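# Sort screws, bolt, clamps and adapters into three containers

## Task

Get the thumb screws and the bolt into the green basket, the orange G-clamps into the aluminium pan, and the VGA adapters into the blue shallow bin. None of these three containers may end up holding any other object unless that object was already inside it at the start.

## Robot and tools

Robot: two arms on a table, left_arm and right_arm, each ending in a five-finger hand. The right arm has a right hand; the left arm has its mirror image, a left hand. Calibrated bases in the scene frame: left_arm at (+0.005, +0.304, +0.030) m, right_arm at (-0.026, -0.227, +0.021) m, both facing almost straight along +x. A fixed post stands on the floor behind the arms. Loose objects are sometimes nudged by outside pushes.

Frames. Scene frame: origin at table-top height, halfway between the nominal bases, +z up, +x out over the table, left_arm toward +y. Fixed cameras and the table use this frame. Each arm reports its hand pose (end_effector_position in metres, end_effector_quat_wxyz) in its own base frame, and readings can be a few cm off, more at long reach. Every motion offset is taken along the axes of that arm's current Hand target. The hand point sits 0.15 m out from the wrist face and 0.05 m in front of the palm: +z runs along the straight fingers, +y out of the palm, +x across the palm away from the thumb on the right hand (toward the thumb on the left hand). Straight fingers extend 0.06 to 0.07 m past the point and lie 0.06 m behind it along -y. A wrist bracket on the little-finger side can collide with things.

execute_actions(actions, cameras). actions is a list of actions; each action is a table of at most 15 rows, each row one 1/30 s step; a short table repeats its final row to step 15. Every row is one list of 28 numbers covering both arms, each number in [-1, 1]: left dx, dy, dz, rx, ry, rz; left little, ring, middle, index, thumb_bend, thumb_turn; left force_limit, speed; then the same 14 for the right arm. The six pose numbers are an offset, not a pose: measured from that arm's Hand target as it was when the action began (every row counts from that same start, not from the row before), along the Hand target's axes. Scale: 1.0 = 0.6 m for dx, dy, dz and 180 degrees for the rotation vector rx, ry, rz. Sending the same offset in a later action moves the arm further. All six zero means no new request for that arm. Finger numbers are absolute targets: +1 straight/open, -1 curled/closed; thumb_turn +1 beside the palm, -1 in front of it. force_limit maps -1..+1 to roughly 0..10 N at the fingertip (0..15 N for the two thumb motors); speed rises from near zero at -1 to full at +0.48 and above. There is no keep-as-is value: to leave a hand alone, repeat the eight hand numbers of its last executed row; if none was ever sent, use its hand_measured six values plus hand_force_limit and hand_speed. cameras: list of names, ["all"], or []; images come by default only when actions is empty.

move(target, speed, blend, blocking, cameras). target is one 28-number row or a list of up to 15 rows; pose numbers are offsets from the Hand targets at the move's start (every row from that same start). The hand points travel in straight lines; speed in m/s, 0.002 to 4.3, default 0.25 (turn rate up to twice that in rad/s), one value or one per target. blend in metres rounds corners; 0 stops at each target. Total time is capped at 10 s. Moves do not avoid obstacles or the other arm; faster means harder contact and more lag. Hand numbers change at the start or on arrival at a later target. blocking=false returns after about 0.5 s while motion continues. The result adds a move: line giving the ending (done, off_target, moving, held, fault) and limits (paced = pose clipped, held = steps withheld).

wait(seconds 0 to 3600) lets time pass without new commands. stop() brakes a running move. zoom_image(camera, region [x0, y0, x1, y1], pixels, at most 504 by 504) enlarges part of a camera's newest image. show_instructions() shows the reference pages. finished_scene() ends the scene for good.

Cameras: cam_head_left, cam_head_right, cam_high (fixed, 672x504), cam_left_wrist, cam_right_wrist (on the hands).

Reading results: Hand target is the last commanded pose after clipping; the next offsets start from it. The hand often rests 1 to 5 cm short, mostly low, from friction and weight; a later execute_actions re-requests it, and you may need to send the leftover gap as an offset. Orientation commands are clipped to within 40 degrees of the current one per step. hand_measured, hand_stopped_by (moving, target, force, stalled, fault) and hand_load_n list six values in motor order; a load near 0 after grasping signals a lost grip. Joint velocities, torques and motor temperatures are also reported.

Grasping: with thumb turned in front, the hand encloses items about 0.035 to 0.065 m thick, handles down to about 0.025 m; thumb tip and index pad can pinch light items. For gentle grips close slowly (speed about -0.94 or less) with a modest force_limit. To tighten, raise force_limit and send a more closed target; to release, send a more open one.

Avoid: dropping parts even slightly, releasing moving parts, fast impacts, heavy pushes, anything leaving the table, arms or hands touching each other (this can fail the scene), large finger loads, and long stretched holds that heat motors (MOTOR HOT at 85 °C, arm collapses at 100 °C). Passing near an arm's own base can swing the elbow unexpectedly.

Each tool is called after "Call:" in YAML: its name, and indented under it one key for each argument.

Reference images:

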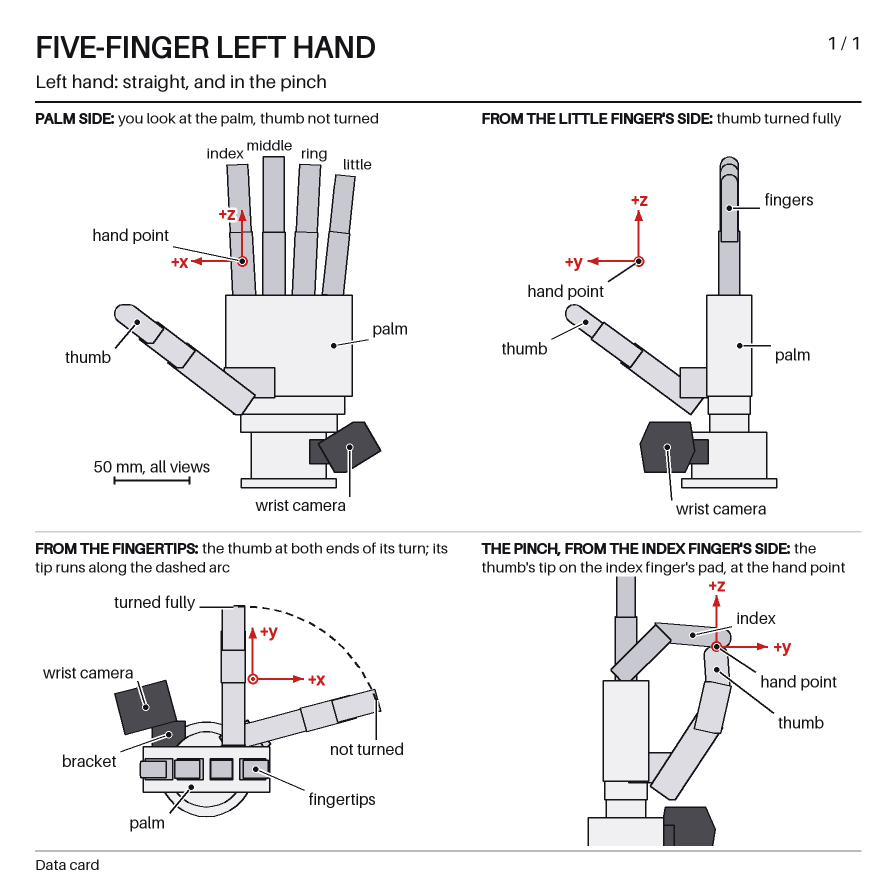

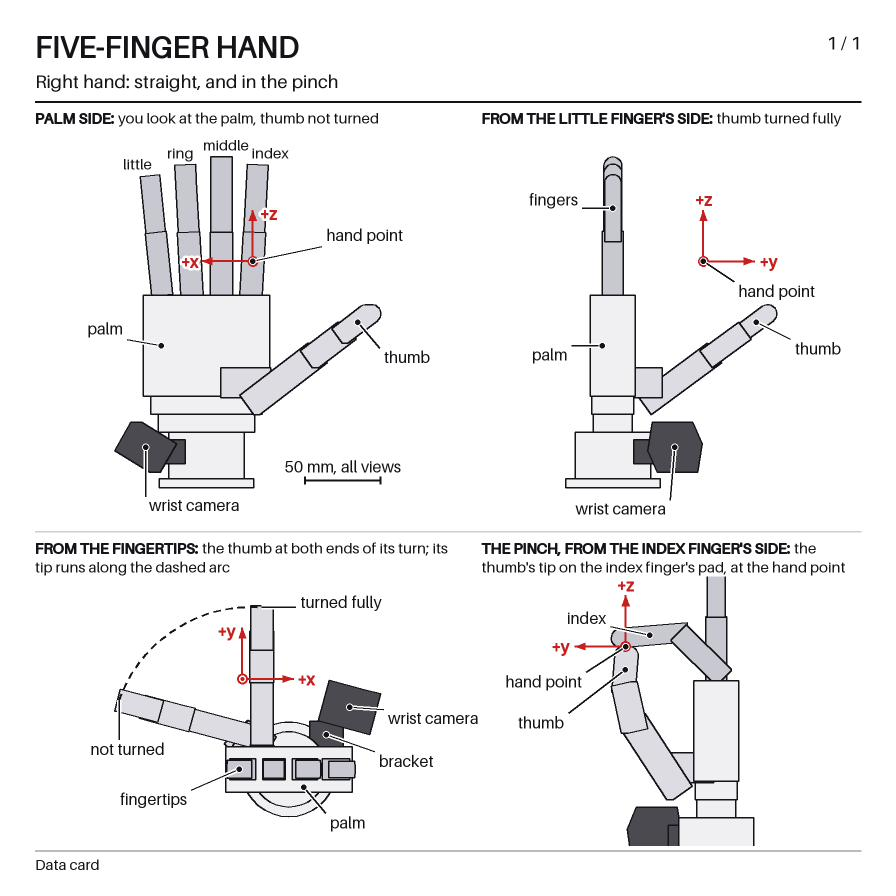

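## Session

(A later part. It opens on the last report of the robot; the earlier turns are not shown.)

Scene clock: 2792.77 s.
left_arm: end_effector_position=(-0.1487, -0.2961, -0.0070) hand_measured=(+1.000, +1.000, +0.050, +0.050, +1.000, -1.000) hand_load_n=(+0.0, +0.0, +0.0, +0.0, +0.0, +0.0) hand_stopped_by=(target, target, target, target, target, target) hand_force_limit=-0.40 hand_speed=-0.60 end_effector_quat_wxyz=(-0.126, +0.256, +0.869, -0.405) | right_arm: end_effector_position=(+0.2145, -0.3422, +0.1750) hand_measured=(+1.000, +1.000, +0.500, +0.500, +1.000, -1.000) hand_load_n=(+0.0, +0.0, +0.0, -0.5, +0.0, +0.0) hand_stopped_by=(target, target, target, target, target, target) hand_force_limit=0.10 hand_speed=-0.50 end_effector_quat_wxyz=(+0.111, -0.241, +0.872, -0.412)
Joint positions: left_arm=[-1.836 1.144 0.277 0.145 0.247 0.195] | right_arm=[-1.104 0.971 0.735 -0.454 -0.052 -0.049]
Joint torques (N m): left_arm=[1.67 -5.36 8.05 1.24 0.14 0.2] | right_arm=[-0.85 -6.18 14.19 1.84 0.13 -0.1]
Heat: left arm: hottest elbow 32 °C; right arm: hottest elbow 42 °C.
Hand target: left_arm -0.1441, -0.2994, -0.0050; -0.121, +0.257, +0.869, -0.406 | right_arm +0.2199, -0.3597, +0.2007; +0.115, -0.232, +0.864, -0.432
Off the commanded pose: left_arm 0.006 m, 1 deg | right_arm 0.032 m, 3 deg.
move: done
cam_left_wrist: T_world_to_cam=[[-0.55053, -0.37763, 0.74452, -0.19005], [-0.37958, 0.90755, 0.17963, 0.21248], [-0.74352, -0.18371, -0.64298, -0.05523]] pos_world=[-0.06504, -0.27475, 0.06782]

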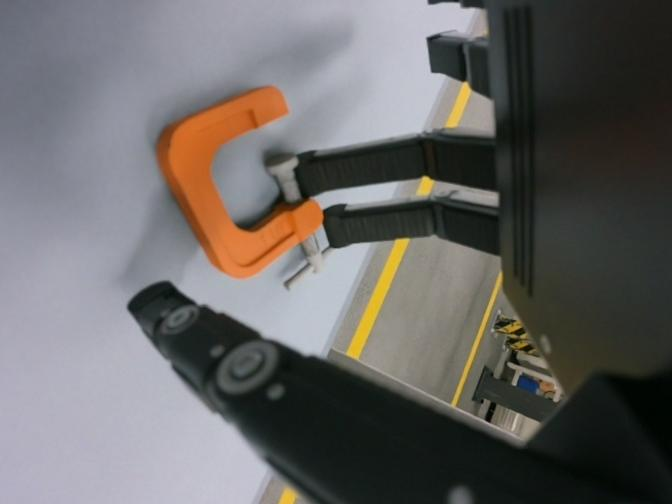

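Call:
move:
  target: [-0.0148,-0.0173,0.0128,0,0,0, 1, 1, 0.05, 0.05, 1, -1, -0.4, -0.6, 0,0,0,0,0,0, 1, 1, 0.5, 0.5, 1, -1, 0.1, -0.5]
  speed: 0.06
  cameras: ["cam_left_wrist"]

Call:
zoom_image:
  camera: "cam_left_wrist"
  region: [100, 100, 380, 370]

Scene clock: 2823.67 s.
left_arm: end_effector_position=(-0.1464, -0.3009, -0.0078) hand_measured=(+1.000, +1.000, +0.050, +0.050, +1.000, -1.000) hand_load_n=(+0.0, +0.0, +0.0, +0.0, +0.0, +0.0) hand_stopped_by=(target, target, target, target, target, target) hand_force_limit=-0.40 hand_speed=-0.60 end_effector_quat_wxyz=(-0.128, +0.256, +0.870, -0.401) | right_arm: end_effector_position=(+0.2145, -0.3422, +0.1750) hand_measured=(+1.000, +1.000, +0.500, +0.500, +1.000, -1.000) hand_load_n=(-0.5, +0.0, +0.0, +0.0, +0.0, +0.0) hand_stopped_by=(target, target, target, target, target, target) hand_force_limit=0.10 hand_speed=-0.50 end_effector_quat_wxyz=(+0.111, -0.241, +0.872, -0.412)
Joint positions: left_arm=[-1.819 1.165 0.292 0.14 0.262 0.206] | right_arm=[-1.104 0.971 0.735 -0.454 -0.052 -0.049]
Joint torques (N m): left_arm=[1.73 -4.54 10.11 1.31 0.05 0.19] | right_arm=[-0.5 -6.65 13.96 2.04 0.11 -0.07]
Heat: left arm: hottest elbow 33 °C; right arm: hottest elbow 43 °C.
Hand target: left_arm -0.1435, -0.3147, -0.0020; -0.121, +0.257, +0.869, -0.406 | right_arm +0.2199, -0.3597, +0.2007; +0.115, -0.232, +0.864, -0.432
Off the commanded pose: left_arm 0.015 m, 1 deg | right_arm 0.032 m, 3 deg.
move: off_target (left_arm)
cam_left_wrist: T_world_to_cam=[[-0.55115, -0.38336, 0.74113, -0.1918], [-0.37812, 0.90652, 0.18772, 0.21781], [-0.74381, -0.17677, -0.64459, -0.05295]] pos_world=[-0.06274, -0.28034, 0.06713]

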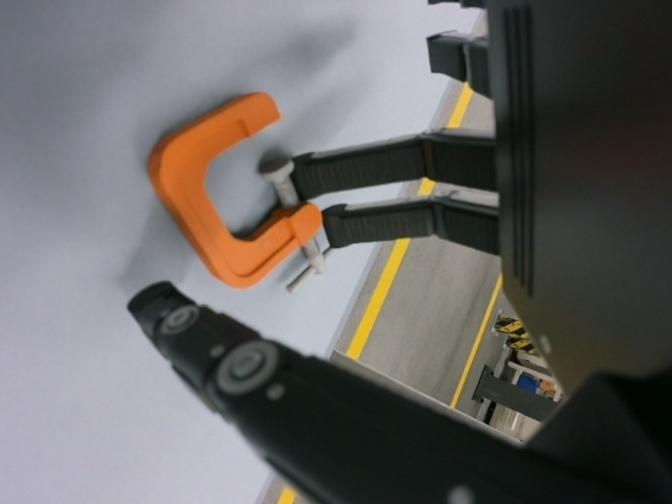

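Scaled by 1.800.

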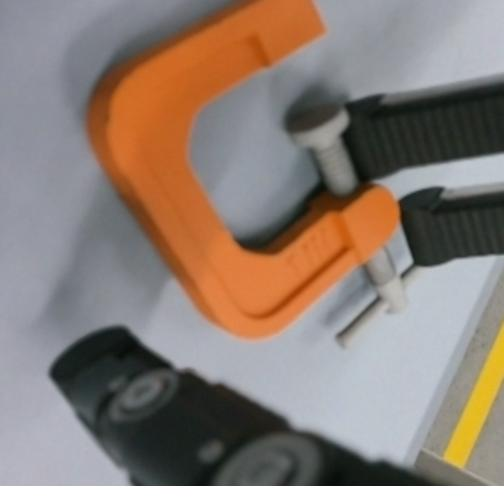

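Call:
move:
  target: [-0.0112,-0.0098,-0.0012,0,0,0, 1, 1, 0.05, 0.05, 1, -1, -0.4, -0.6, 0,0,0,0,0,0, 1, 1, 0.5, 0.5, 1, -1, 0.1, -0.5]
  speed: 0.06
  cameras: ["cam_left_wrist"]

Call:
zoom_image:
  camera: "cam_left_wrist"
  region: [100, 100, 380, 370]

Scene clock: 2837.93 s.
left_arm: end_effector_position=(-0.1416, -0.3078, -0.0035) hand_measured=(+1.000, +1.000, +0.050, +0.050, +1.000, -1.000) hand_load_n=(+0.0, +0.0, +0.0, +0.0, +0.0, +0.0) hand_stopped_by=(target, target, target, target, target, target) hand_force_limit=-0.40 hand_speed=-0.60 end_effector_quat_wxyz=(-0.126, +0.255, +0.871, -0.401) | right_arm: end_effector_position=(+0.2145, -0.3422, +0.1750) hand_measured=(+1.000, +1.000, +0.500, +0.500, +1.000, -1.000) hand_load_n=(+0.0, +0.0, +0.0, +0.0, +0.0, +0.0) hand_stopped_by=(target, target, target, target, target, target) hand_force_limit=0.10 hand_speed=-0.50 end_effector_quat_wxyz=(+0.111, -0.241, +0.872, -0.412)
Joint positions: left_arm=[-1.796 1.165 0.311 0.117 0.276 0.223] | right_arm=[-1.104 0.971 0.735 -0.454 -0.052 -0.049]
Joint torques (N m): left_arm=[0.85 -4.6 10.15 1.17 0.15 0.21] | right_arm=[-0.79 -6.65 14.11 1.83 0.12 -0.09]
Heat: left arm: hottest elbow 34 °C; right arm: hottest elbow 43 °C.
Hand target: left_arm -0.1396, -0.3211, +0.0029; -0.121, +0.257, +0.869, -0.406 | right_arm +0.2199, -0.3597, +0.2007; +0.115, -0.232, +0.864, -0.432
Off the commanded pose: left_arm 0.015 m, 1 deg | right_arm 0.032 m, 3 deg.
move: off_target (left_arm)
cam_left_wrist: T_world_to_cam=[[-0.55229, -0.38407, 0.73991, -0.19538], [-0.38089, 0.90575, 0.18584, 0.22442], [-0.74155, -0.17919, -0.64652, -0.04815]] pos_world=[-0.05814, -0.28694, 0.07173]

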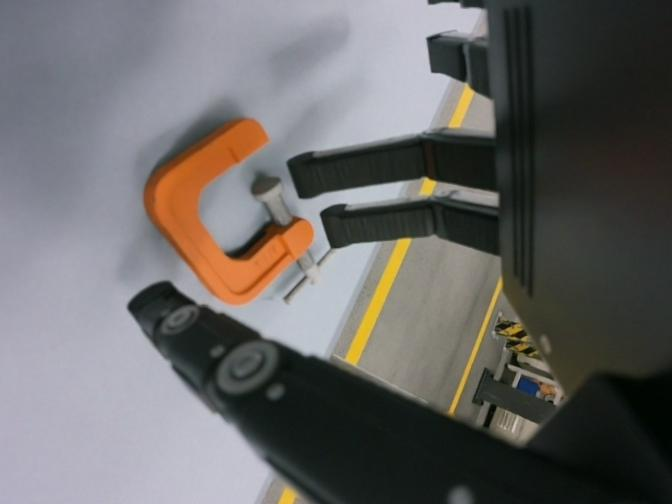

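Scaled by 1.800.

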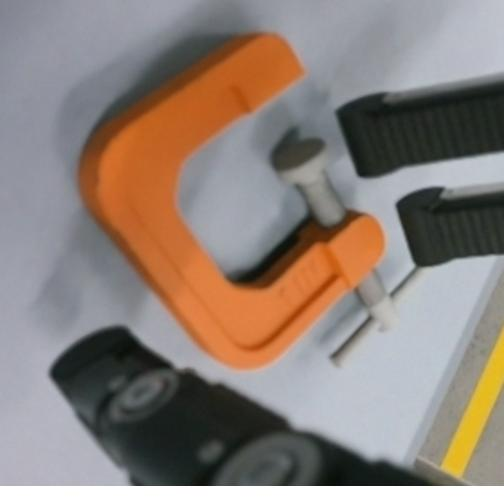

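Call:
move:
  target: [0.001,0.0223,0.0098,0,0,0, 1, 1, 0.04, 0.04, 1, -1, -0.4, -0.6, 0,0,0,0,0,0, 1, 1, 0.5, 0.5, 1, -1, 0.1, -0.5]
  speed: 0.06
  cameras: ["cam_left_wrist"]

Call:
zoom_image:
  camera: "cam_left_wrist"
  region: [100, 100, 380, 370]

Scene clock: 2850.03 s.
left_arm: end_effector_position=(-0.1427, -0.3120, -0.0086) hand_measured=(+1.000, +1.000, +0.040, +0.040, +1.000, -1.000) hand_load_n=(+0.0, +0.0, -1.5, +0.0, +0.0, +0.0) hand_stopped_by=(target, target, target, target, target, target) hand_force_limit=-0.40 hand_speed=-0.60 end_effector_quat_wxyz=(-0.127, +0.256, +0.869, -0.404) | right_arm: end_effector_position=(+0.2145, -0.3422, +0.1750) hand_measured=(+1.000, +1.000, +0.500, +0.500, +1.000, -1.000) hand_load_n=(+0.0, +0.0, +0.0, +0.0, +0.0, +0.0) hand_stopped_by=(target, target, target, target, target, target) hand_force_limit=0.10 hand_speed=-0.50 end_effector_quat_wxyz=(+0.111, -0.241, +0.872, -0.412)
Joint positions: left_arm=[-1.793 1.202 0.311 0.16 0.281 0.225] | right_arm=[-1.104 0.971 0.735 -0.454 -0.052 -0.049]
Joint torques (N m): left_arm=[0.85 -4.72 7.61 2.17 0.07 0.19] | right_arm=[-0.21 -6.12 14.09 1.84 0.08 -0.07]
Heat: left arm: hottest elbow 34 °C; right arm: hottest elbow 43 °C.
Hand target: left_arm -0.1379, -0.3173, -0.0111; -0.121, +0.257, +0.869, -0.406 | right_arm +0.2199, -0.3597, +0.2007; +0.115, -0.232, +0.864, -0.432
Off the commanded pose: left_arm 0.008 m, 1 deg | right_arm 0.032 m, 3 deg.
move: done
cam_left_wrist: T_world_to_cam=[[-0.5505, -0.37853, 0.74408, -0.19178], [-0.37776, 0.90778, 0.18233, 0.22979], [-0.74448, -0.18071, -0.64273, -0.05396]] pos_world=[-0.05894, -0.29094, 0.06612]

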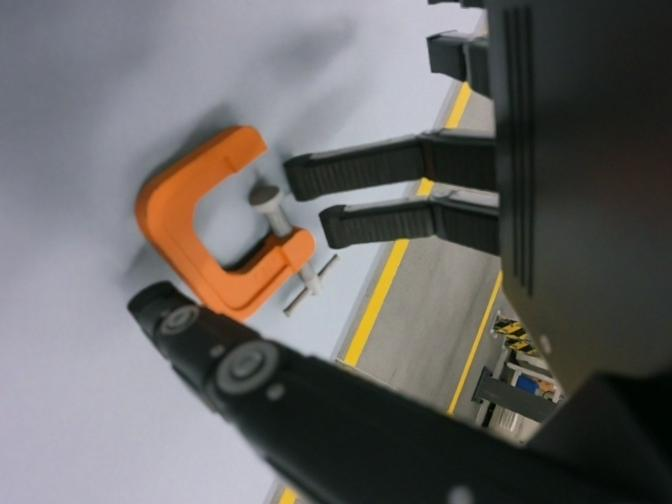

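Scaled by 1.800.

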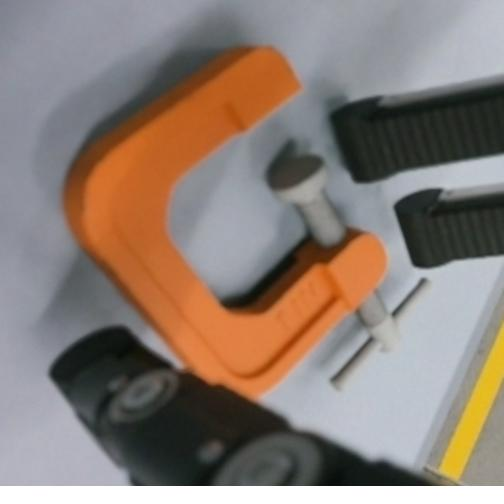

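Call:
move:
  target: [0,-0.01,-0.0085,0,-0.03,-0.0249, 1, 1, 0.04, 0.04, 1, -1, -0.4, -0.6, 0,0,0,0,0,0, 1, 1, 0.5, 0.5, 1, -1, 0.1, -0.5]
  speed: 0.06
  cameras: ["cam_left_wrist"]

Call:
zoom_image:
  camera: "cam_left_wrist"
  region: [100, 100, 380, 370]

Scene clock: 2873.70 s.
left_arm: end_effector_position=(-0.1338, -0.3239, -0.0010) hand_measured=(+1.000, +1.000, +0.040, +0.040, +1.000, -1.000) hand_load_n=(+0.0, +0.0, +0.0, +0.0, +0.0, +0.0) hand_stopped_by=(target, target, target, target, target, target) hand_force_limit=-0.40 hand_speed=-0.60 end_effector_quat_wxyz=(-0.091, +0.205, +0.880, -0.418) | right_arm: end_effector_position=(+0.2145, -0.3422, +0.1750) hand_measured=(+1.000, +1.000, +0.500, +0.500, +1.000, -1.000) hand_load_n=(+0.0, +0.0, +0.0, +0.0, +0.0, +0.0) hand_stopped_by=(target, target, target, target, target, target) hand_force_limit=0.10 hand_speed=-0.50 end_effector_quat_wxyz=(+0.111, -0.241, +0.872, -0.412)
Joint positions: left_arm=[-1.813 1.17 0.311 0.162 0.155 0.142] | right_arm=[-1.104 0.971 0.735 -0.454 -0.052 -0.049]
Joint torques (N m): left_arm=[-0.56 -6.07 6.9 1.65 -0.07 -0.11] | right_arm=[-1.14 -6.59 14.08 1.88 0.1 -0.07]
Heat: left arm: hottest elbow 33 °C; right arm: hottest elbow 44 °C.
Hand target: left_arm -0.1379, -0.3172, -0.0032; -0.096, +0.204, +0.883, -0.412 | right_arm +0.2199, -0.3597, +0.2007; +0.115, -0.232, +0.864, -0.432
Off the commanded pose: left_arm 0.008 m, 1 deg | right_arm 0.032 m, 3 deg.
move: done
cam_left_wrist: T_world_to_cam=[[-0.51137, -0.43071, 0.74363, -0.20875], [-0.4937, 0.85552, 0.15602, 0.21016], [-0.70339, -0.28735, -0.65013, -0.07362]] pos_world=[-0.05478, -0.29086, 0.07458]

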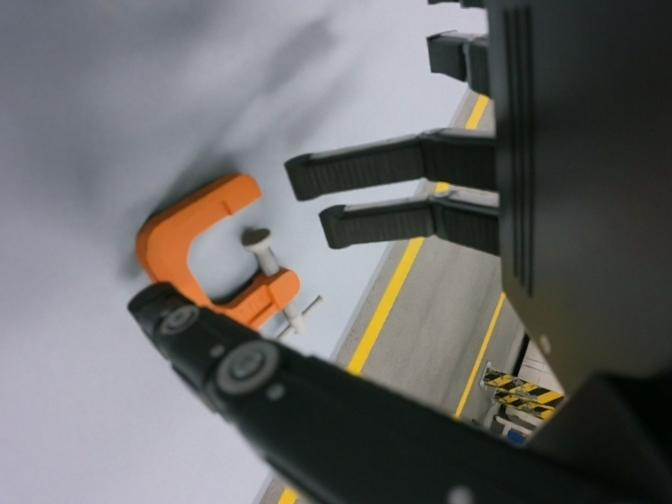

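Scaled by 1.800.

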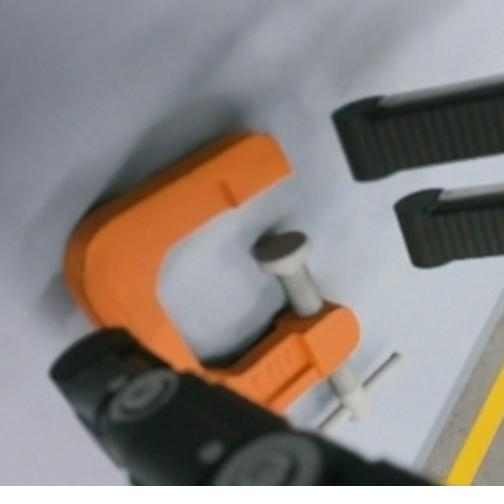

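Call:
move:
  target: [0.0232,0.0072,-0.0085,0,0,0, 1, 1, 0.04, 0.04, 1, -1, -0.4, -0.6, 0,0,0,0,0,0, 1, 1, 0.5, 0.5, 1, -1, 0.1, -0.5]
  speed: 0.06
  cameras: ["cam_left_wrist"]

Call:
zoom_image:
  camera: "cam_left_wrist"
  region: [100, 100, 380, 370]

Scene clock: 2896.27 s.
left_arm: end_effector_position=(-0.1449, -0.3120, -0.0003) hand_measured=(+1.000, +1.000, +0.040, +0.040, +1.000, -1.000) hand_load_n=(-0.5, +0.0, +0.0, +0.0, +0.0, +0.5) hand_stopped_by=(target, target, target, target, target, target) hand_force_limit=-0.40 hand_speed=-0.60 end_effector_quat_wxyz=(-0.092, +0.206, +0.879, -0.420) | right_arm: end_effector_position=(+0.2145, -0.3422, +0.1750) hand_measured=(+1.000, +1.000, +0.500, +0.500, +1.000, -1.000) hand_load_n=(+0.0, +0.0, +0.0, +0.0, +0.0, +0.0) hand_stopped_by=(target, target, target, target, target, target) hand_force_limit=0.10 hand_speed=-0.50 end_effector_quat_wxyz=(+0.111, -0.241, +0.872, -0.412)
Joint positions: left_arm=[-1.87 1.136 0.288 0.16 0.114 0.107] | right_arm=[-1.104 0.971 0.735 -0.454 -0.052 -0.049]
Joint torques (N m): left_arm=[-1.26 -5.77 6.99 1.31 -0.15 -0.09] | right_arm=[-0.32 -6.48 13.98 1.91 0.09 -0.07]
Heat: left arm: hottest elbow 33 °C; right arm: hottest elbow 44 °C.
Hand target: left_arm -0.1474, -0.3050, -0.0033; -0.096, +0.204, +0.883, -0.412 | right_arm +0.2199, -0.3597, +0.2007; +0.115, -0.232, +0.864, -0.432
Off the commanded pose: left_arm 0.008 m, 1 deg | right_arm 0.032 m, 3 deg.
move: done
cam_left_wrist: T_world_to_cam=[[-0.5113, -0.42659, 0.74605, -0.20848], [-0.49125, 0.85737, 0.15356, 0.19531], [-0.70515, -0.28798, -0.64794, -0.07804]] pos_world=[-0.06568, -0.27886, 0.07498]

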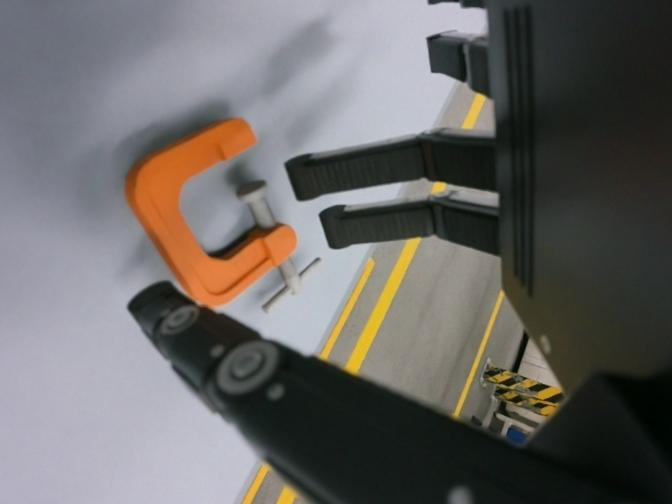

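Scaled by 1.800.

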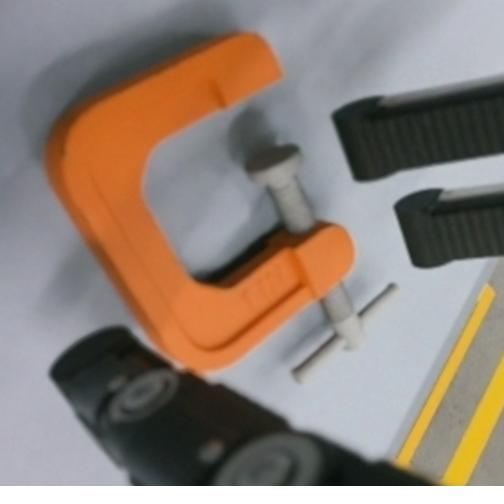

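Call:
move:
  target: [0,0.0175,0.0078,0,0,0, 1, 1, 0.04, 0.04, 1, -1, -0.4, -0.6, 0,0,0,0,0,0, 1, 1, 0.5, 0.5, 1, -1, 0.1, -0.5]
  speed: 0.06
  cameras: ["cam_left_wrist"]

Call:
zoom_image:
  camera: "cam_left_wrist"
  region: [100, 100, 380, 370]

Scene clock: 2909.27 s.
left_arm: end_effector_position=(-0.1434, -0.3070, -0.0087) hand_measured=(+1.000, +1.000, +0.040, +0.040, +1.000, -1.000) hand_load_n=(+0.0, +0.0, +0.0, +0.0, +0.0, +0.0) hand_stopped_by=(target, target, target, target, target, target) hand_force_limit=-0.40 hand_speed=-0.60 end_effector_quat_wxyz=(-0.092, +0.206, +0.880, -0.417) | right_arm: end_effector_position=(+0.2145, -0.3422, +0.1750) hand_measured=(+1.000, +1.000, +0.500, +0.500, +1.000, -1.000) hand_load_n=(+0.0, +0.0, +0.0, +0.0, +0.0, +0.0) hand_stopped_by=(target, target, target, target, target, target) hand_force_limit=0.10 hand_speed=-0.50 end_effector_quat_wxyz=(+0.111, -0.241, +0.872, -0.412)
Joint positions: left_arm=[-1.87 1.154 0.269 0.192 0.114 0.106] | right_arm=[-1.104 0.971 0.735 -0.454 -0.052 -0.049]
Joint torques (N m): left_arm=[-0.32 -4.48 6.46 2.56 -0.05 -0.15] | right_arm=[-0.85 -5.95 14 1.99 0.12 -0.09]
Heat: left arm: hottest elbow 33 °C; right arm: hottest elbow 44 °C.
Hand target: left_arm -0.1461, -0.3021, -0.0144; -0.096, +0.204, +0.883, -0.412 | right_arm +0.2199, -0.3597, +0.2007; +0.115, -0.232, +0.864, -0.432
Off the commanded pose: left_arm 0.008 m, 1 deg | right_arm 0.032 m, 3 deg.
move: done
cam_left_wrist: T_world_to_cam=[[-0.51185, -0.43084, 0.74323, -0.2007], [-0.49182, 0.8563, 0.15767, 0.1927], [-0.70436, -0.28483, -0.65019, -0.07997]] pos_world=[-0.06428, -0.27426, 0.06678]

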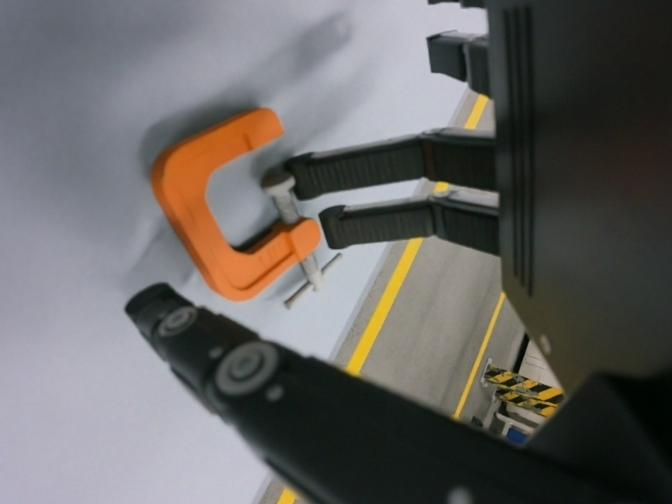

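Scaled by 1.800.

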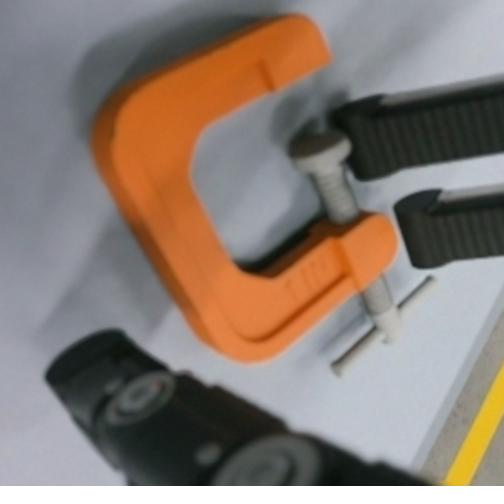

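Call:
move:
  target: [0,-0.006,0.0123,0,0,0, 1, 1, 0.04, 0.04, 1, -1, -0.4, -0.6, 0,0,0,0,0,0, 1, 1, 0.5, 0.5, 1, -1, 0.1, -0.5]
  speed: 0.06
  cameras: ["cam_left_wrist"]

Call:
zoom_image:
  camera: "cam_left_wrist"
  region: [100, 100, 380, 370]

Scene clock: 2917.37 s.
left_arm: end_effector_position=(-0.1450, -0.3105, -0.0104) hand_measured=(+1.000, +1.000, +0.040, +0.040, +1.000, -1.000) hand_load_n=(+0.0, +0.0, -5.0, +0.0, +0.0, +0.0) hand_stopped_by=(target, target, target, target, target, target) hand_force_limit=-0.40 hand_speed=-0.60 end_effector_quat_wxyz=(-0.093, +0.204, +0.879, -0.421) | right_arm: end_effector_position=(+0.2145, -0.3422, +0.1750) hand_measured=(+1.000, +1.000, +0.500, +0.500, +1.000, -1.000) hand_load_n=(+0.0, +0.0, +0.0, +0.0, +0.0, +0.0) hand_stopped_by=(target, target, target, target, target, target) hand_force_limit=0.10 hand_speed=-0.50 end_effector_quat_wxyz=(+0.111, -0.241, +0.872, -0.412)
Joint positions: left_arm=[-1.871 1.176 0.269 0.223 0.113 0.103] | right_arm=[-1.104 0.971 0.735 -0.454 -0.052 -0.049]
Joint torques (N m): left_arm=[-0.5 -2.26 7.72 1.88 -0.19 -0.16] | right_arm=[-0.03 -5.77 14.05 1.98 0.08 -0.07]
Heat: left arm: hottest elbow 33 °C; right arm: hottest elbow 44 °C.
Hand target: left_arm -0.1495, -0.3093, -0.0165; -0.096, +0.204, +0.883, -0.412 | right_arm +0.2199, -0.3597, +0.2007; +0.115, -0.232, +0.864, -0.432
Off the commanded pose: left_arm 0.008 m, 1 deg | right_arm 0.032 m, 3 deg.
move: done
cam_left_wrist: T_world_to_cam=[[-0.50752, -0.42576, 0.7491, -0.19947], [-0.49261, 0.85667, 0.15315, 0.195], [-0.70693, -0.29128, -0.64451, -0.08546]] pos_world=[-0.06559, -0.27687, 0.06448]

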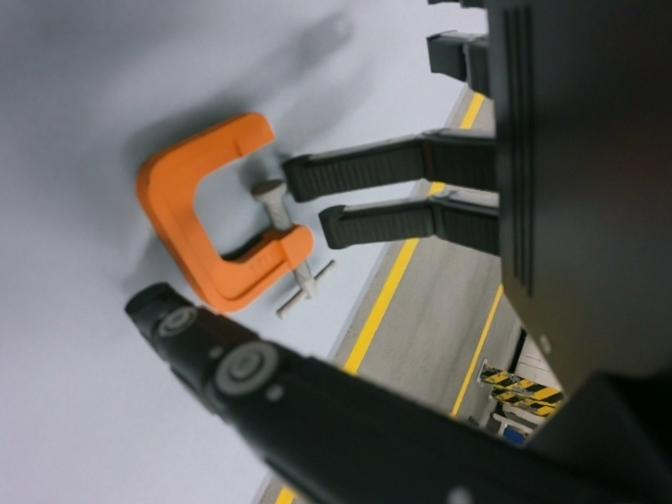

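Scaled by 1.800.

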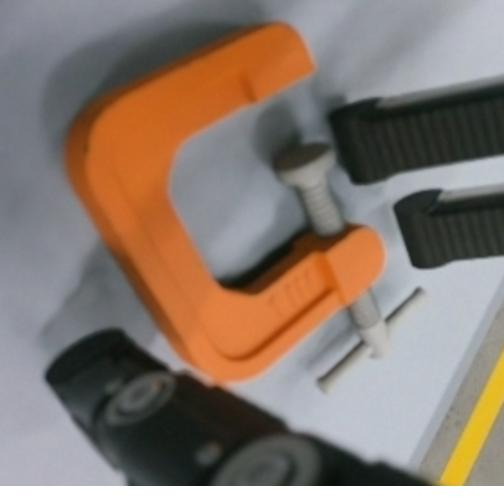

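Call:
move:
  target:
    - [0,-0.0038,-0.0032,0,0,0, 1, 1, 0.02, 0.02, 0.86, -1, 0.1, -0.8, 0,0,0,0,0,0, 1, 1, 0.5, 0.5, 1, -1, 0.1, -0.5]
    - [0,-0.0038,-0.0032,0,0,0, 1, 1, -0.25, -0.25, 0.65, -1, 0.1, -0.92, 0,0,0,0,0,0, 1, 1, 0.5, 0.5, 1, -1, 0.1, -0.5]
  speed: 0.06
  cameras: ["cam_left_wrist"]

Call:
zoom_image:
  camera: "cam_left_wrist"
  region: [100, 100, 380, 370]

Scene clock: 2928.67 s.
left_arm: end_effector_position=(-0.1448, -0.3102, -0.0112) hand_measured=(+1.000, +1.000, -0.112, -0.142, +0.798, -1.000) hand_load_n=(+0.0, +0.0, +4.0, +5.5, +11.0, +0.0) hand_stopped_by=(target, target, force, force, force, target) hand_force_limit=0.10 hand_speed=-0.92 end_effector_quat_wxyz=(-0.093, +0.203, +0.880, -0.420) | right_arm: end_effector_position=(+0.2145, -0.3422, +0.1750) hand_measured=(+1.000, +1.000, +0.500, +0.500, +1.000, -1.000) hand_load_n=(+0.0, +0.0, +0.0, +0.0, +0.0, +0.0) hand_stopped_by=(target, target, target, target, target, target) hand_force_limit=0.10 hand_speed=-0.50 end_effector_quat_wxyz=(+0.111, -0.241, +0.872, -0.412)
Joint positions: left_arm=[-1.871 1.179 0.269 0.223 0.111 0.1] | right_arm=[-1.104 0.971 0.735 -0.454 -0.052 -0.049]
Joint torques (N m): left_arm=[-0.97 -3.72 8.17 1.39 -0.13 -0.07] | right_arm=[-0.32 -6.12 14.15 1.91 0.08 -0.1]
Heat: left arm: hottest elbow 33 °C; right arm: hottest elbow 44 °C.
Hand target: left_arm -0.1495, -0.3093, -0.0134; -0.096, +0.203, +0.883, -0.412 | right_arm +0.2199, -0.3597, +0.2007; +0.115, -0.232, +0.864, -0.432
Off the commanded pose: left_arm 0.005 m, 1 deg | right_arm 0.032 m, 3 deg.
move: done
cam_left_wrist: T_world_to_cam=[[-0.50647, -0.42928, 0.7478, -0.19958], [-0.49488, 0.85492, 0.1556, 0.19424], [-0.7061, -0.29126, -0.64543, -0.08559]] pos_world=[-0.06539, -0.27667, 0.06378]

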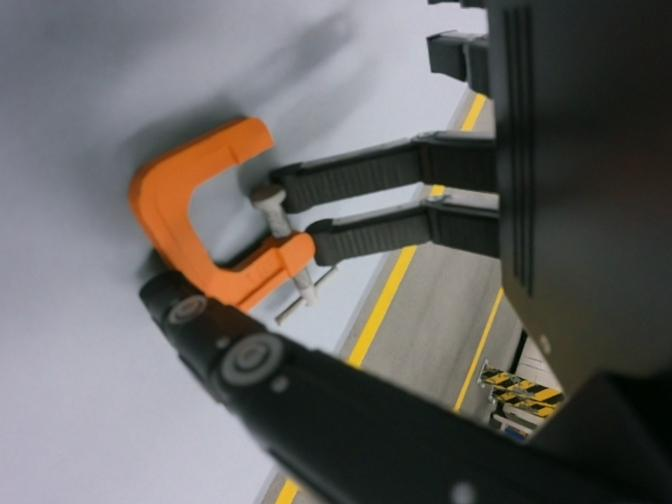

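Scaled by 1.800.

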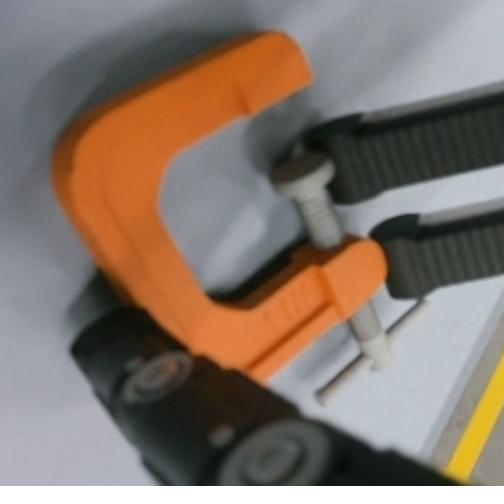

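Call:
move:
  target: [0,-0.0128,-0.0107,0.011,0,0, 1, 1, -0.25, -0.25, 0.65, -1, 0.1, -0.92, 0,0,0,0,0,0, 1, 1, 0.5, 0.5, 1, -1, 0.1, -0.5]
  speed: 0.04
  cameras: ["cam_left_wrist"]

Scene clock: 2938.33 s.
left_arm: end_effector_position=(-0.1462, -0.3138, -0.0021) hand_measured=(+1.000, +1.000, -0.112, -0.142, +0.794, -1.000) hand_load_n=(-0.5, +0.0, +0.0, +0.0, +0.0, +0.0) hand_stopped_by=(target, target, force, force, force, target) hand_force_limit=0.10 hand_speed=-0.92 end_effector_quat_wxyz=(-0.094, +0.202, +0.873, -0.433) | right_arm: end_effector_position=(+0.2145, -0.3422, +0.1750) hand_measured=(+1.000, +1.000, +0.500, +0.500, +1.000, -1.000) hand_load_n=(+0.0, -0.5, +0.0, +0.0, +0.0, +0.0) hand_stopped_by=(target, target, target, target, target, target) hand_force_limit=0.10 hand_speed=-0.50 end_effector_quat_wxyz=(+0.111, -0.241, +0.872, -0.412)
Joint positions: left_arm=[-1.871 1.15 0.269 0.223 0.113 0.1] | right_arm=[-1.104 0.971 0.735 -0.454 -0.052 -0.049]
Joint torques (N m): left_arm=[-0.26 -4.89 7.1 1.33 0.06 -0.16] | right_arm=[-0.32 -5.89 14.12 1.81 0.09 -0.04]
Heat: left arm: hottest elbow 33 °C; right arm: hottest elbow 44 °C.
Hand target: left_arm -0.1495, -0.3094, -0.0034; -0.100, +0.202, +0.876, -0.427 | right_arm +0.2199, -0.3597, +0.2007; +0.115, -0.232, +0.864, -0.432
Off the commanded pose: left_arm 0.006 m, 1 deg | right_arm 0.032 m, 3 deg.
move: done
cam_left_wrist: T_world_to_cam=[[-0.49956, -0.40851, 0.76391, -0.20119], [-0.49264, 0.85932, 0.13738, 0.19689], [-0.71257, -0.3077, -0.63053, -0.08784]] pos_world=[-0.0661, -0.2784, 0.07126]

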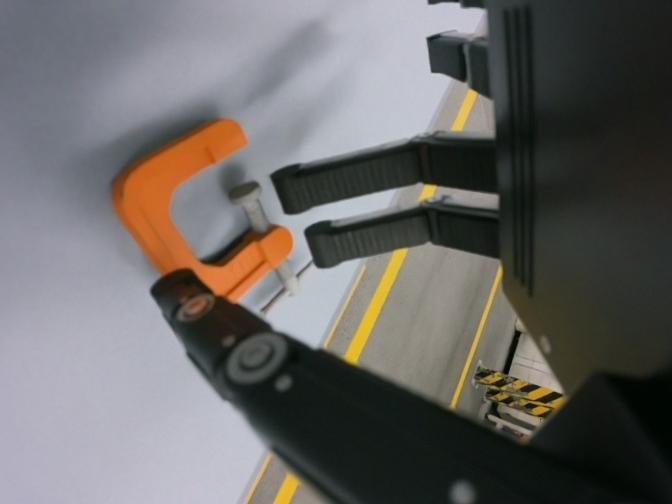

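Call:
move:
  target: [0,0,0,-0.011,0,0, 1, 1, 0.02, 0.02, 1, -1, -0.4, -0.6, 0,0,0,0,0,0, 1, 1, 0.5, 0.5, 1, -1, 0.1, -0.5]
  speed: 0.04
  cameras: ["cam_left_wrist"]

Call:
zoom_image:
  camera: "cam_left_wrist"
  region: [100, 100, 380, 370]

Scene clock: 2949.17 s.
left_arm: end_effector_position=(-0.1432, -0.3047, -0.0089) hand_measured=(+1.000, +1.000, +0.020, +0.020, +1.000, -1.000) hand_load_n=(+0.0, +0.0, +0.0, +0.5, +0.0, +0.0) hand_stopped_by=(target, target, target, target, target, target) hand_force_limit=-0.40 hand_speed=-0.60 end_effector_quat_wxyz=(-0.093, +0.203, +0.883, -0.413) | right_arm: end_effector_position=(+0.2145, -0.3422, +0.1750) hand_measured=(+1.000, +1.000, +0.500, +0.500, +1.000, -1.000) hand_load_n=(+0.0, +0.0, +0.0, +0.0, +0.0, +0.0) hand_stopped_by=(target, target, target, target, target, target) hand_force_limit=0.10 hand_speed=-0.50 end_effector_quat_wxyz=(+0.111, -0.241, +0.872, -0.412)
Joint positions: left_arm=[-1.871 1.147 0.271 0.174 0.112 0.1] | right_arm=[-1.104 0.971 0.735 -0.454 -0.052 -0.049]
Joint torques (N m): left_arm=[-0.32 -4.54 9.33 0.98 -0.17 -0.12] | right_arm=[-0.62 -6.42 14.15 1.83 0.1 -0.05]
Heat: left arm: hottest elbow 33 °C; right arm: hottest elbow 44 °C.
Hand target: left_arm -0.1495, -0.3094, -0.0034; -0.096, +0.203, +0.883, -0.412 | right_arm +0.2199, -0.3597, +0.2007; +0.115, -0.232, +0.864, -0.432
Off the commanded pose: left_arm 0.009 m, 0 deg | right_arm 0.032 m, 3 deg.
move: done
cam_left_wrist: T_world_to_cam=[[-0.50972, -0.44099, 0.73873, -0.20236], [-0.49521, 0.85253, 0.16723, 0.18928], [-0.70353, -0.28059, -0.65293, -0.07786]] pos_world=[-0.06419, -0.27245, 0.067]

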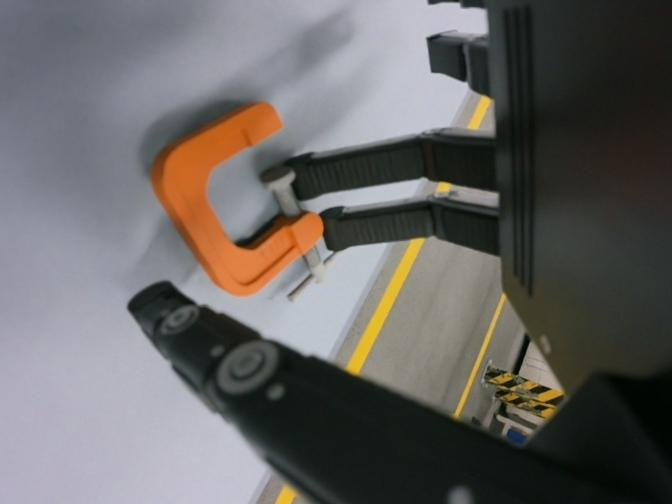

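Scaled by 1.800.

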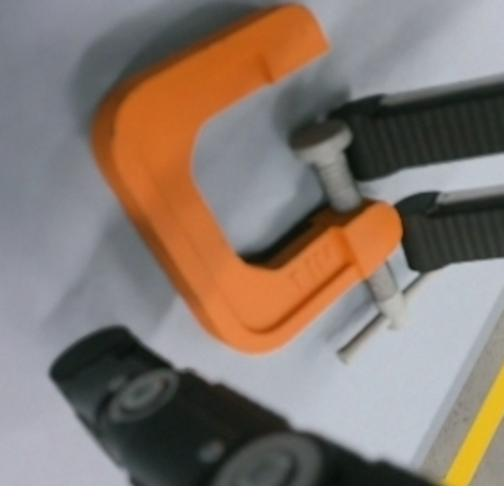

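Call:
move:
  target: [-0.028,-0.0062,-0.0005,0,0,0, 1, 1, 0.02, 0.02, 1, -1, -0.4, -0.6, 0,0,0,0,0,0, 1, 1, 0.5, 0.5, 1, -1, 0.1, -0.5]
  speed: 0.06
  cameras: ["cam_left_wrist"]

Call:
zoom_image:
  camera: "cam_left_wrist"
  region: [100, 100, 380, 370]

Scene clock: 2974.97 s.
left_arm: end_effector_position=(-0.1376, -0.3058, -0.0079) hand_measured=(+1.000, +1.000, +0.020, +0.020, +1.000, -1.000) hand_load_n=(+0.0, +0.0, +0.0, +0.5, +0.0, +0.5) hand_stopped_by=(target, target, target, target, target, target) hand_force_limit=-0.40 hand_speed=-0.60 end_effector_quat_wxyz=(-0.102, +0.201, +0.886, -0.406) | right_arm: end_effector_position=(+0.2145, -0.3422, +0.1750) hand_measured=(+1.000, +1.000, +0.500, +0.500, +1.000, -1.000) hand_load_n=(+0.0, +0.5, +0.0, +0.0, +0.0, +0.0) hand_stopped_by=(target, target, target, target, target, target) hand_force_limit=0.10 hand_speed=-0.50 end_effector_quat_wxyz=(+0.111, -0.241, +0.872, -0.412)
Joint positions: left_arm=[-1.83 1.147 0.279 0.151 0.159 0.115] | right_arm=[-1.104 0.971 0.735 -0.454 -0.052 -0.049]
Joint torques (N m): left_arm=[1.49 -5.01 10.17 1.14 0.05 0.31] | right_arm=[-0.26 -5.89 14.19 1.85 0.09 -0.07]
Heat: left arm: hottest elbow 34 °C; right arm: hottest elbow 44 °C.
Hand target: left_arm -0.1354, -0.3186, -0.0004; -0.096, +0.204, +0.883, -0.412 | right_arm +0.2199, -0.3597, +0.2007; +0.115, -0.232, +0.864, -0.432
Off the commanded pose: left_arm 0.015 m, 1 deg | right_arm 0.032 m, 3 deg.
move: off_target (left_arm)
cam_left_wrist: T_world_to_cam=[[-0.50062, -0.45182, 0.73841, -0.20275], [-0.48896, 0.85147, 0.1895, 0.19357], [-0.71435, -0.26619, -0.64718, -0.07062]] pos_world=[-0.0573, -0.27522, 0.06733]

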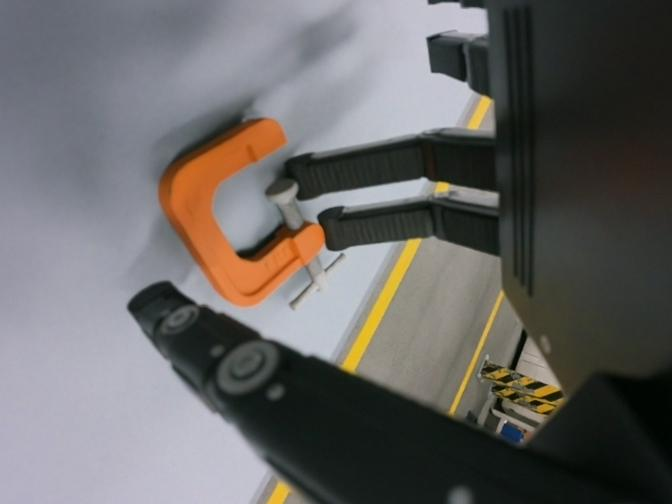

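Scaled by 1.800.

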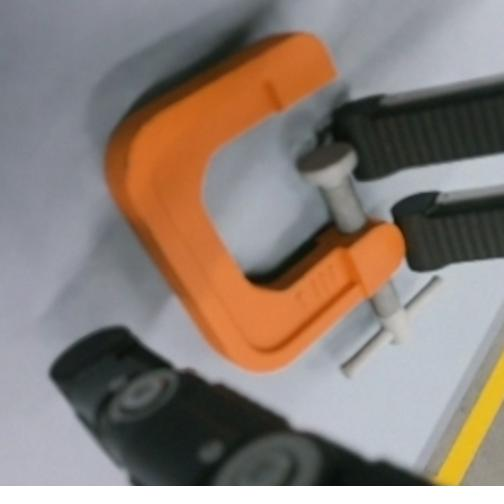

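Call:
move:
  target: [0,0.0043,0.0103,0,0,0, 1, 1, 0.02, 0.02, 1, -1, -0.4, -0.6, 0,0,0,0,0,0, 1, 1, 0.5, 0.5, 1, -1, 0.1, -0.5]
  speed: 0.06

Scene clock: 2988.20 s.
left_arm: end_effector_position=(-0.1385, -0.3092, -0.0092) hand_measured=(+1.000, +1.000, +0.020, +0.020, +1.000, -1.000) hand_load_n=(+0.0, +0.0, -2.5, +0.0, +0.0, +0.0) hand_stopped_by=(target, target, target, target, target, target) hand_force_limit=-0.40 hand_speed=-0.60 end_effector_quat_wxyz=(-0.102, +0.201, +0.886, -0.406) | right_arm: end_effector_position=(+0.2145, -0.3422, +0.1750) hand_measured=(+1.000, +1.000, +0.500, +0.500, +1.000, -1.000) hand_load_n=(+0.0, +0.0, +0.0, +0.0, +0.0, +0.0) hand_stopped_by=(target, target, target, target, target, target) hand_force_limit=0.10 hand_speed=-0.50 end_effector_quat_wxyz=(+0.111, -0.241, +0.872, -0.412)
Joint positions: left_arm=[-1.83 1.167 0.287 0.161 0.159 0.116] | right_arm=[-1.104 0.971 0.735 -0.454 -0.052 -0.049]
Joint torques (N m): left_arm=[1.67 -3.37 9.21 2.09 -0.04 0.21] | right_arm=[-0.5 -6.77 14 2 0.07 -0.06]
Heat: left arm: hottest elbow 34 °C; right arm: hottest elbow 45 °C.
Hand target: left_arm -0.1368, -0.3215, -0.0062; -0.096, +0.204, +0.883, -0.412 | right_arm +0.2199, -0.3597, +0.2007; +0.115, -0.232, +0.864, -0.432
Off the commanded pose: left_arm 0.013 m, 1 deg | right_arm 0.032 m, 3 deg.
move: off_target (left_arm)

Call:
move:
  target:
    - [0,0,0,0,0,0, 1, 1, 0.0, 0.0, 0.86, -1, 0.1, -0.8, 0,0,0,0,0,0, 1, 1, 0.5, 0.5, 1, -1, 0.1, -0.5]
    - [0,0,0,0,0,0, 1, 1, -0.25, -0.25, 0.65, -1, 0.1, -0.92, 0,0,0,0,0,0, 1, 1, 0.5, 0.5, 1, -1, 0.1, -0.5]
  speed: 0.06
  cameras: ["cam_left_wrist"]

Call:
zoom_image:
  camera: "cam_left_wrist"
  region: [100, 100, 380, 370]

Scene clock: 3004.83 s.
left_arm: end_effector_position=(-0.1396, -0.3114, -0.0085) hand_measured=(+1.000, +1.000, -0.140, -0.250, +0.796, -1.000) hand_load_n=(+0.0, +0.0, +1.0, +0.0, +3.0, +0.5) hand_stopped_by=(target, target, force, target, force, target) hand_force_limit=0.10 hand_speed=-0.92 end_effector_quat_wxyz=(-0.103, +0.202, +0.885, -0.407) | right_arm: end_effector_position=(+0.2145, -0.3422, +0.1750) hand_measured=(+1.000, +1.000, +0.500, +0.500, +1.000, -1.000) hand_load_n=(+0.0, +0.0, +0.0, +0.0, +0.0, +0.0) hand_stopped_by=(target, target, target, target, target, target) hand_force_limit=0.10 hand_speed=-0.50 end_effector_quat_wxyz=(+0.111, -0.241, +0.872, -0.412)
Joint positions: left_arm=[-1.83 1.173 0.292 0.164 0.162 0.116] | right_arm=[-1.104 0.971 0.735 -0.454 -0.052 -0.049]
Joint torques (N m): left_arm=[1.96 -4.6 8.7 1.95 -0.19 0.22] | right_arm=[-0.73 -5.83 14.06 1.81 0.1 -0.05]
Heat: left arm: hottest elbow 35 °C; right arm: hottest elbow 45 °C.
Hand target: left_arm -0.1368, -0.3214, -0.0064; -0.096, +0.204, +0.883, -0.412 | right_arm +0.2199, -0.3597, +0.2007; +0.115, -0.232, +0.864, -0.432
Off the commanded pose: left_arm 0.011 m, 1 deg | right_arm 0.032 m, 3 deg.
move: done; target 2's new numbers were sent with left_arm's hand 0.012 m and 1 deg from that target
cam_left_wrist: T_world_to_cam=[[-0.50073, -0.45011, 0.73937, -0.2053], [-0.48628, 0.85292, 0.1899, 0.19821], [-0.7161, -0.26445, -0.64596, -0.07357]] pos_world=[-0.0591, -0.28092, 0.06663]

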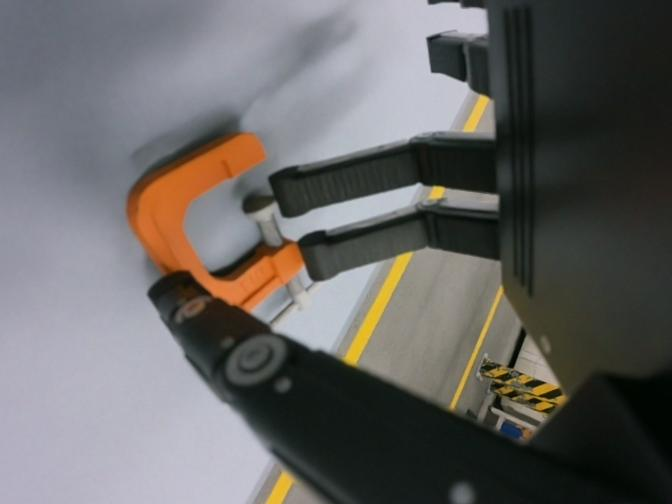

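Scaled by 1.800.

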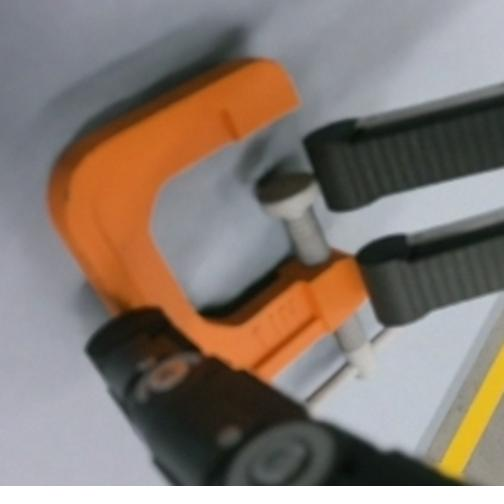

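Call:
move:
  target:
    - [0,0,0,0,0,0, 1, 1, 0.02, 0.02, 1, -1, -0.4, -0.6, 0,0,0,0,0,0, 1, 1, 0.5, 0.5, 1, -1, 0.1, -0.5]
    - [-0.0007,0.0203,-0.036,0,0,0, 1, 1, 0.02, 0.02, 1, -1, -0.4, -0.6, 0,0,0,0,0,0, 1, 1, 0.5, 0.5, 1, -1, 0.1, -0.5]
  speed: 0.06
  cameras: ["cam_left_wrist"]

Call:
zoom_image:
  camera: "cam_left_wrist"
  region: [100, 100, 380, 370]

Scene clock: 3030.93 s.
left_arm: end_effector_position=(-0.1321, -0.3033, +0.0023) hand_measured=(+1.000, +1.000, +0.020, +0.020, +1.000, -1.000) hand_load_n=(+0.0, +0.0, +0.0, +0.0, +0.0, +0.0) hand_stopped_by=(target, target, target, target, target, target) hand_force_limit=-0.40 hand_speed=-0.60 end_effector_quat_wxyz=(-0.101, +0.203, +0.880, -0.418) | right_arm: end_effector_position=(+0.2145, -0.3422, +0.1750) hand_measured=(+1.000, +1.000, +0.500, +0.500, +1.000, -1.000) hand_load_n=(+0.0, +0.0, +0.0, +0.0, +0.0, +0.0) hand_stopped_by=(target, target, target, target, target, target) hand_force_limit=0.10 hand_speed=-0.50 end_effector_quat_wxyz=(+0.111, -0.241, +0.872, -0.412)
Joint positions: left_arm=[-1.811 1.083 0.266 0.122 0.174 0.132] | right_arm=[-1.104 0.971 0.735 -0.454 -0.052 -0.049]
Joint torques (N m): left_arm=[1.49 -4.6 7.04 1.25 0.11 0.21] | right_arm=[-0.56 -6.53 14.05 1.88 0.11 -0.09]
Heat: left arm: hottest elbow 35 °C; right arm: hottest elbow 45 °C.
Hand target: left_arm -0.1257, -0.2998, -0.0018; -0.096, +0.204, +0.883, -0.412 | right_arm +0.2199, -0.3597, +0.2007; +0.115, -0.232, +0.864, -0.432
Off the commanded pose: left_arm 0.009 m, 1 deg | right_arm 0.032 m, 3 deg.
move: done
cam_left_wrist: T_world_to_cam=[[-0.49882, -0.43145, 0.75168, -0.20002], [-0.48627, 0.85724, 0.16934, 0.19429], [-0.71744, -0.28105, -0.63741, -0.0644]] pos_world=[-0.0515, -0.27095, 0.0764]

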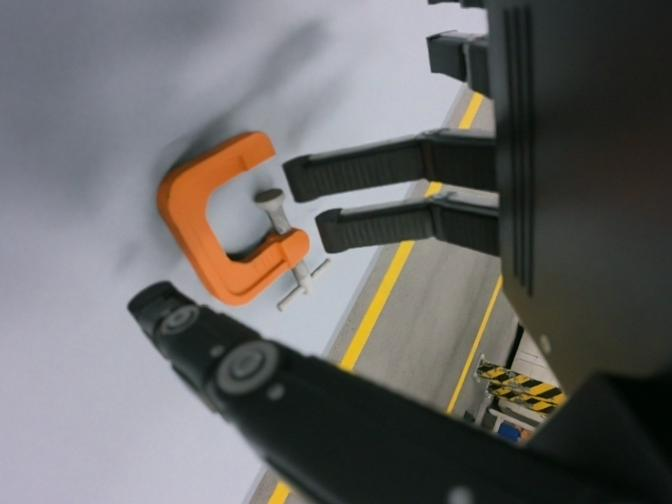

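Scaled by 1.800.

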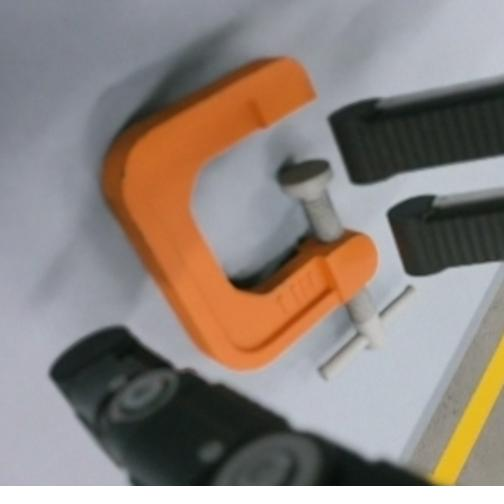

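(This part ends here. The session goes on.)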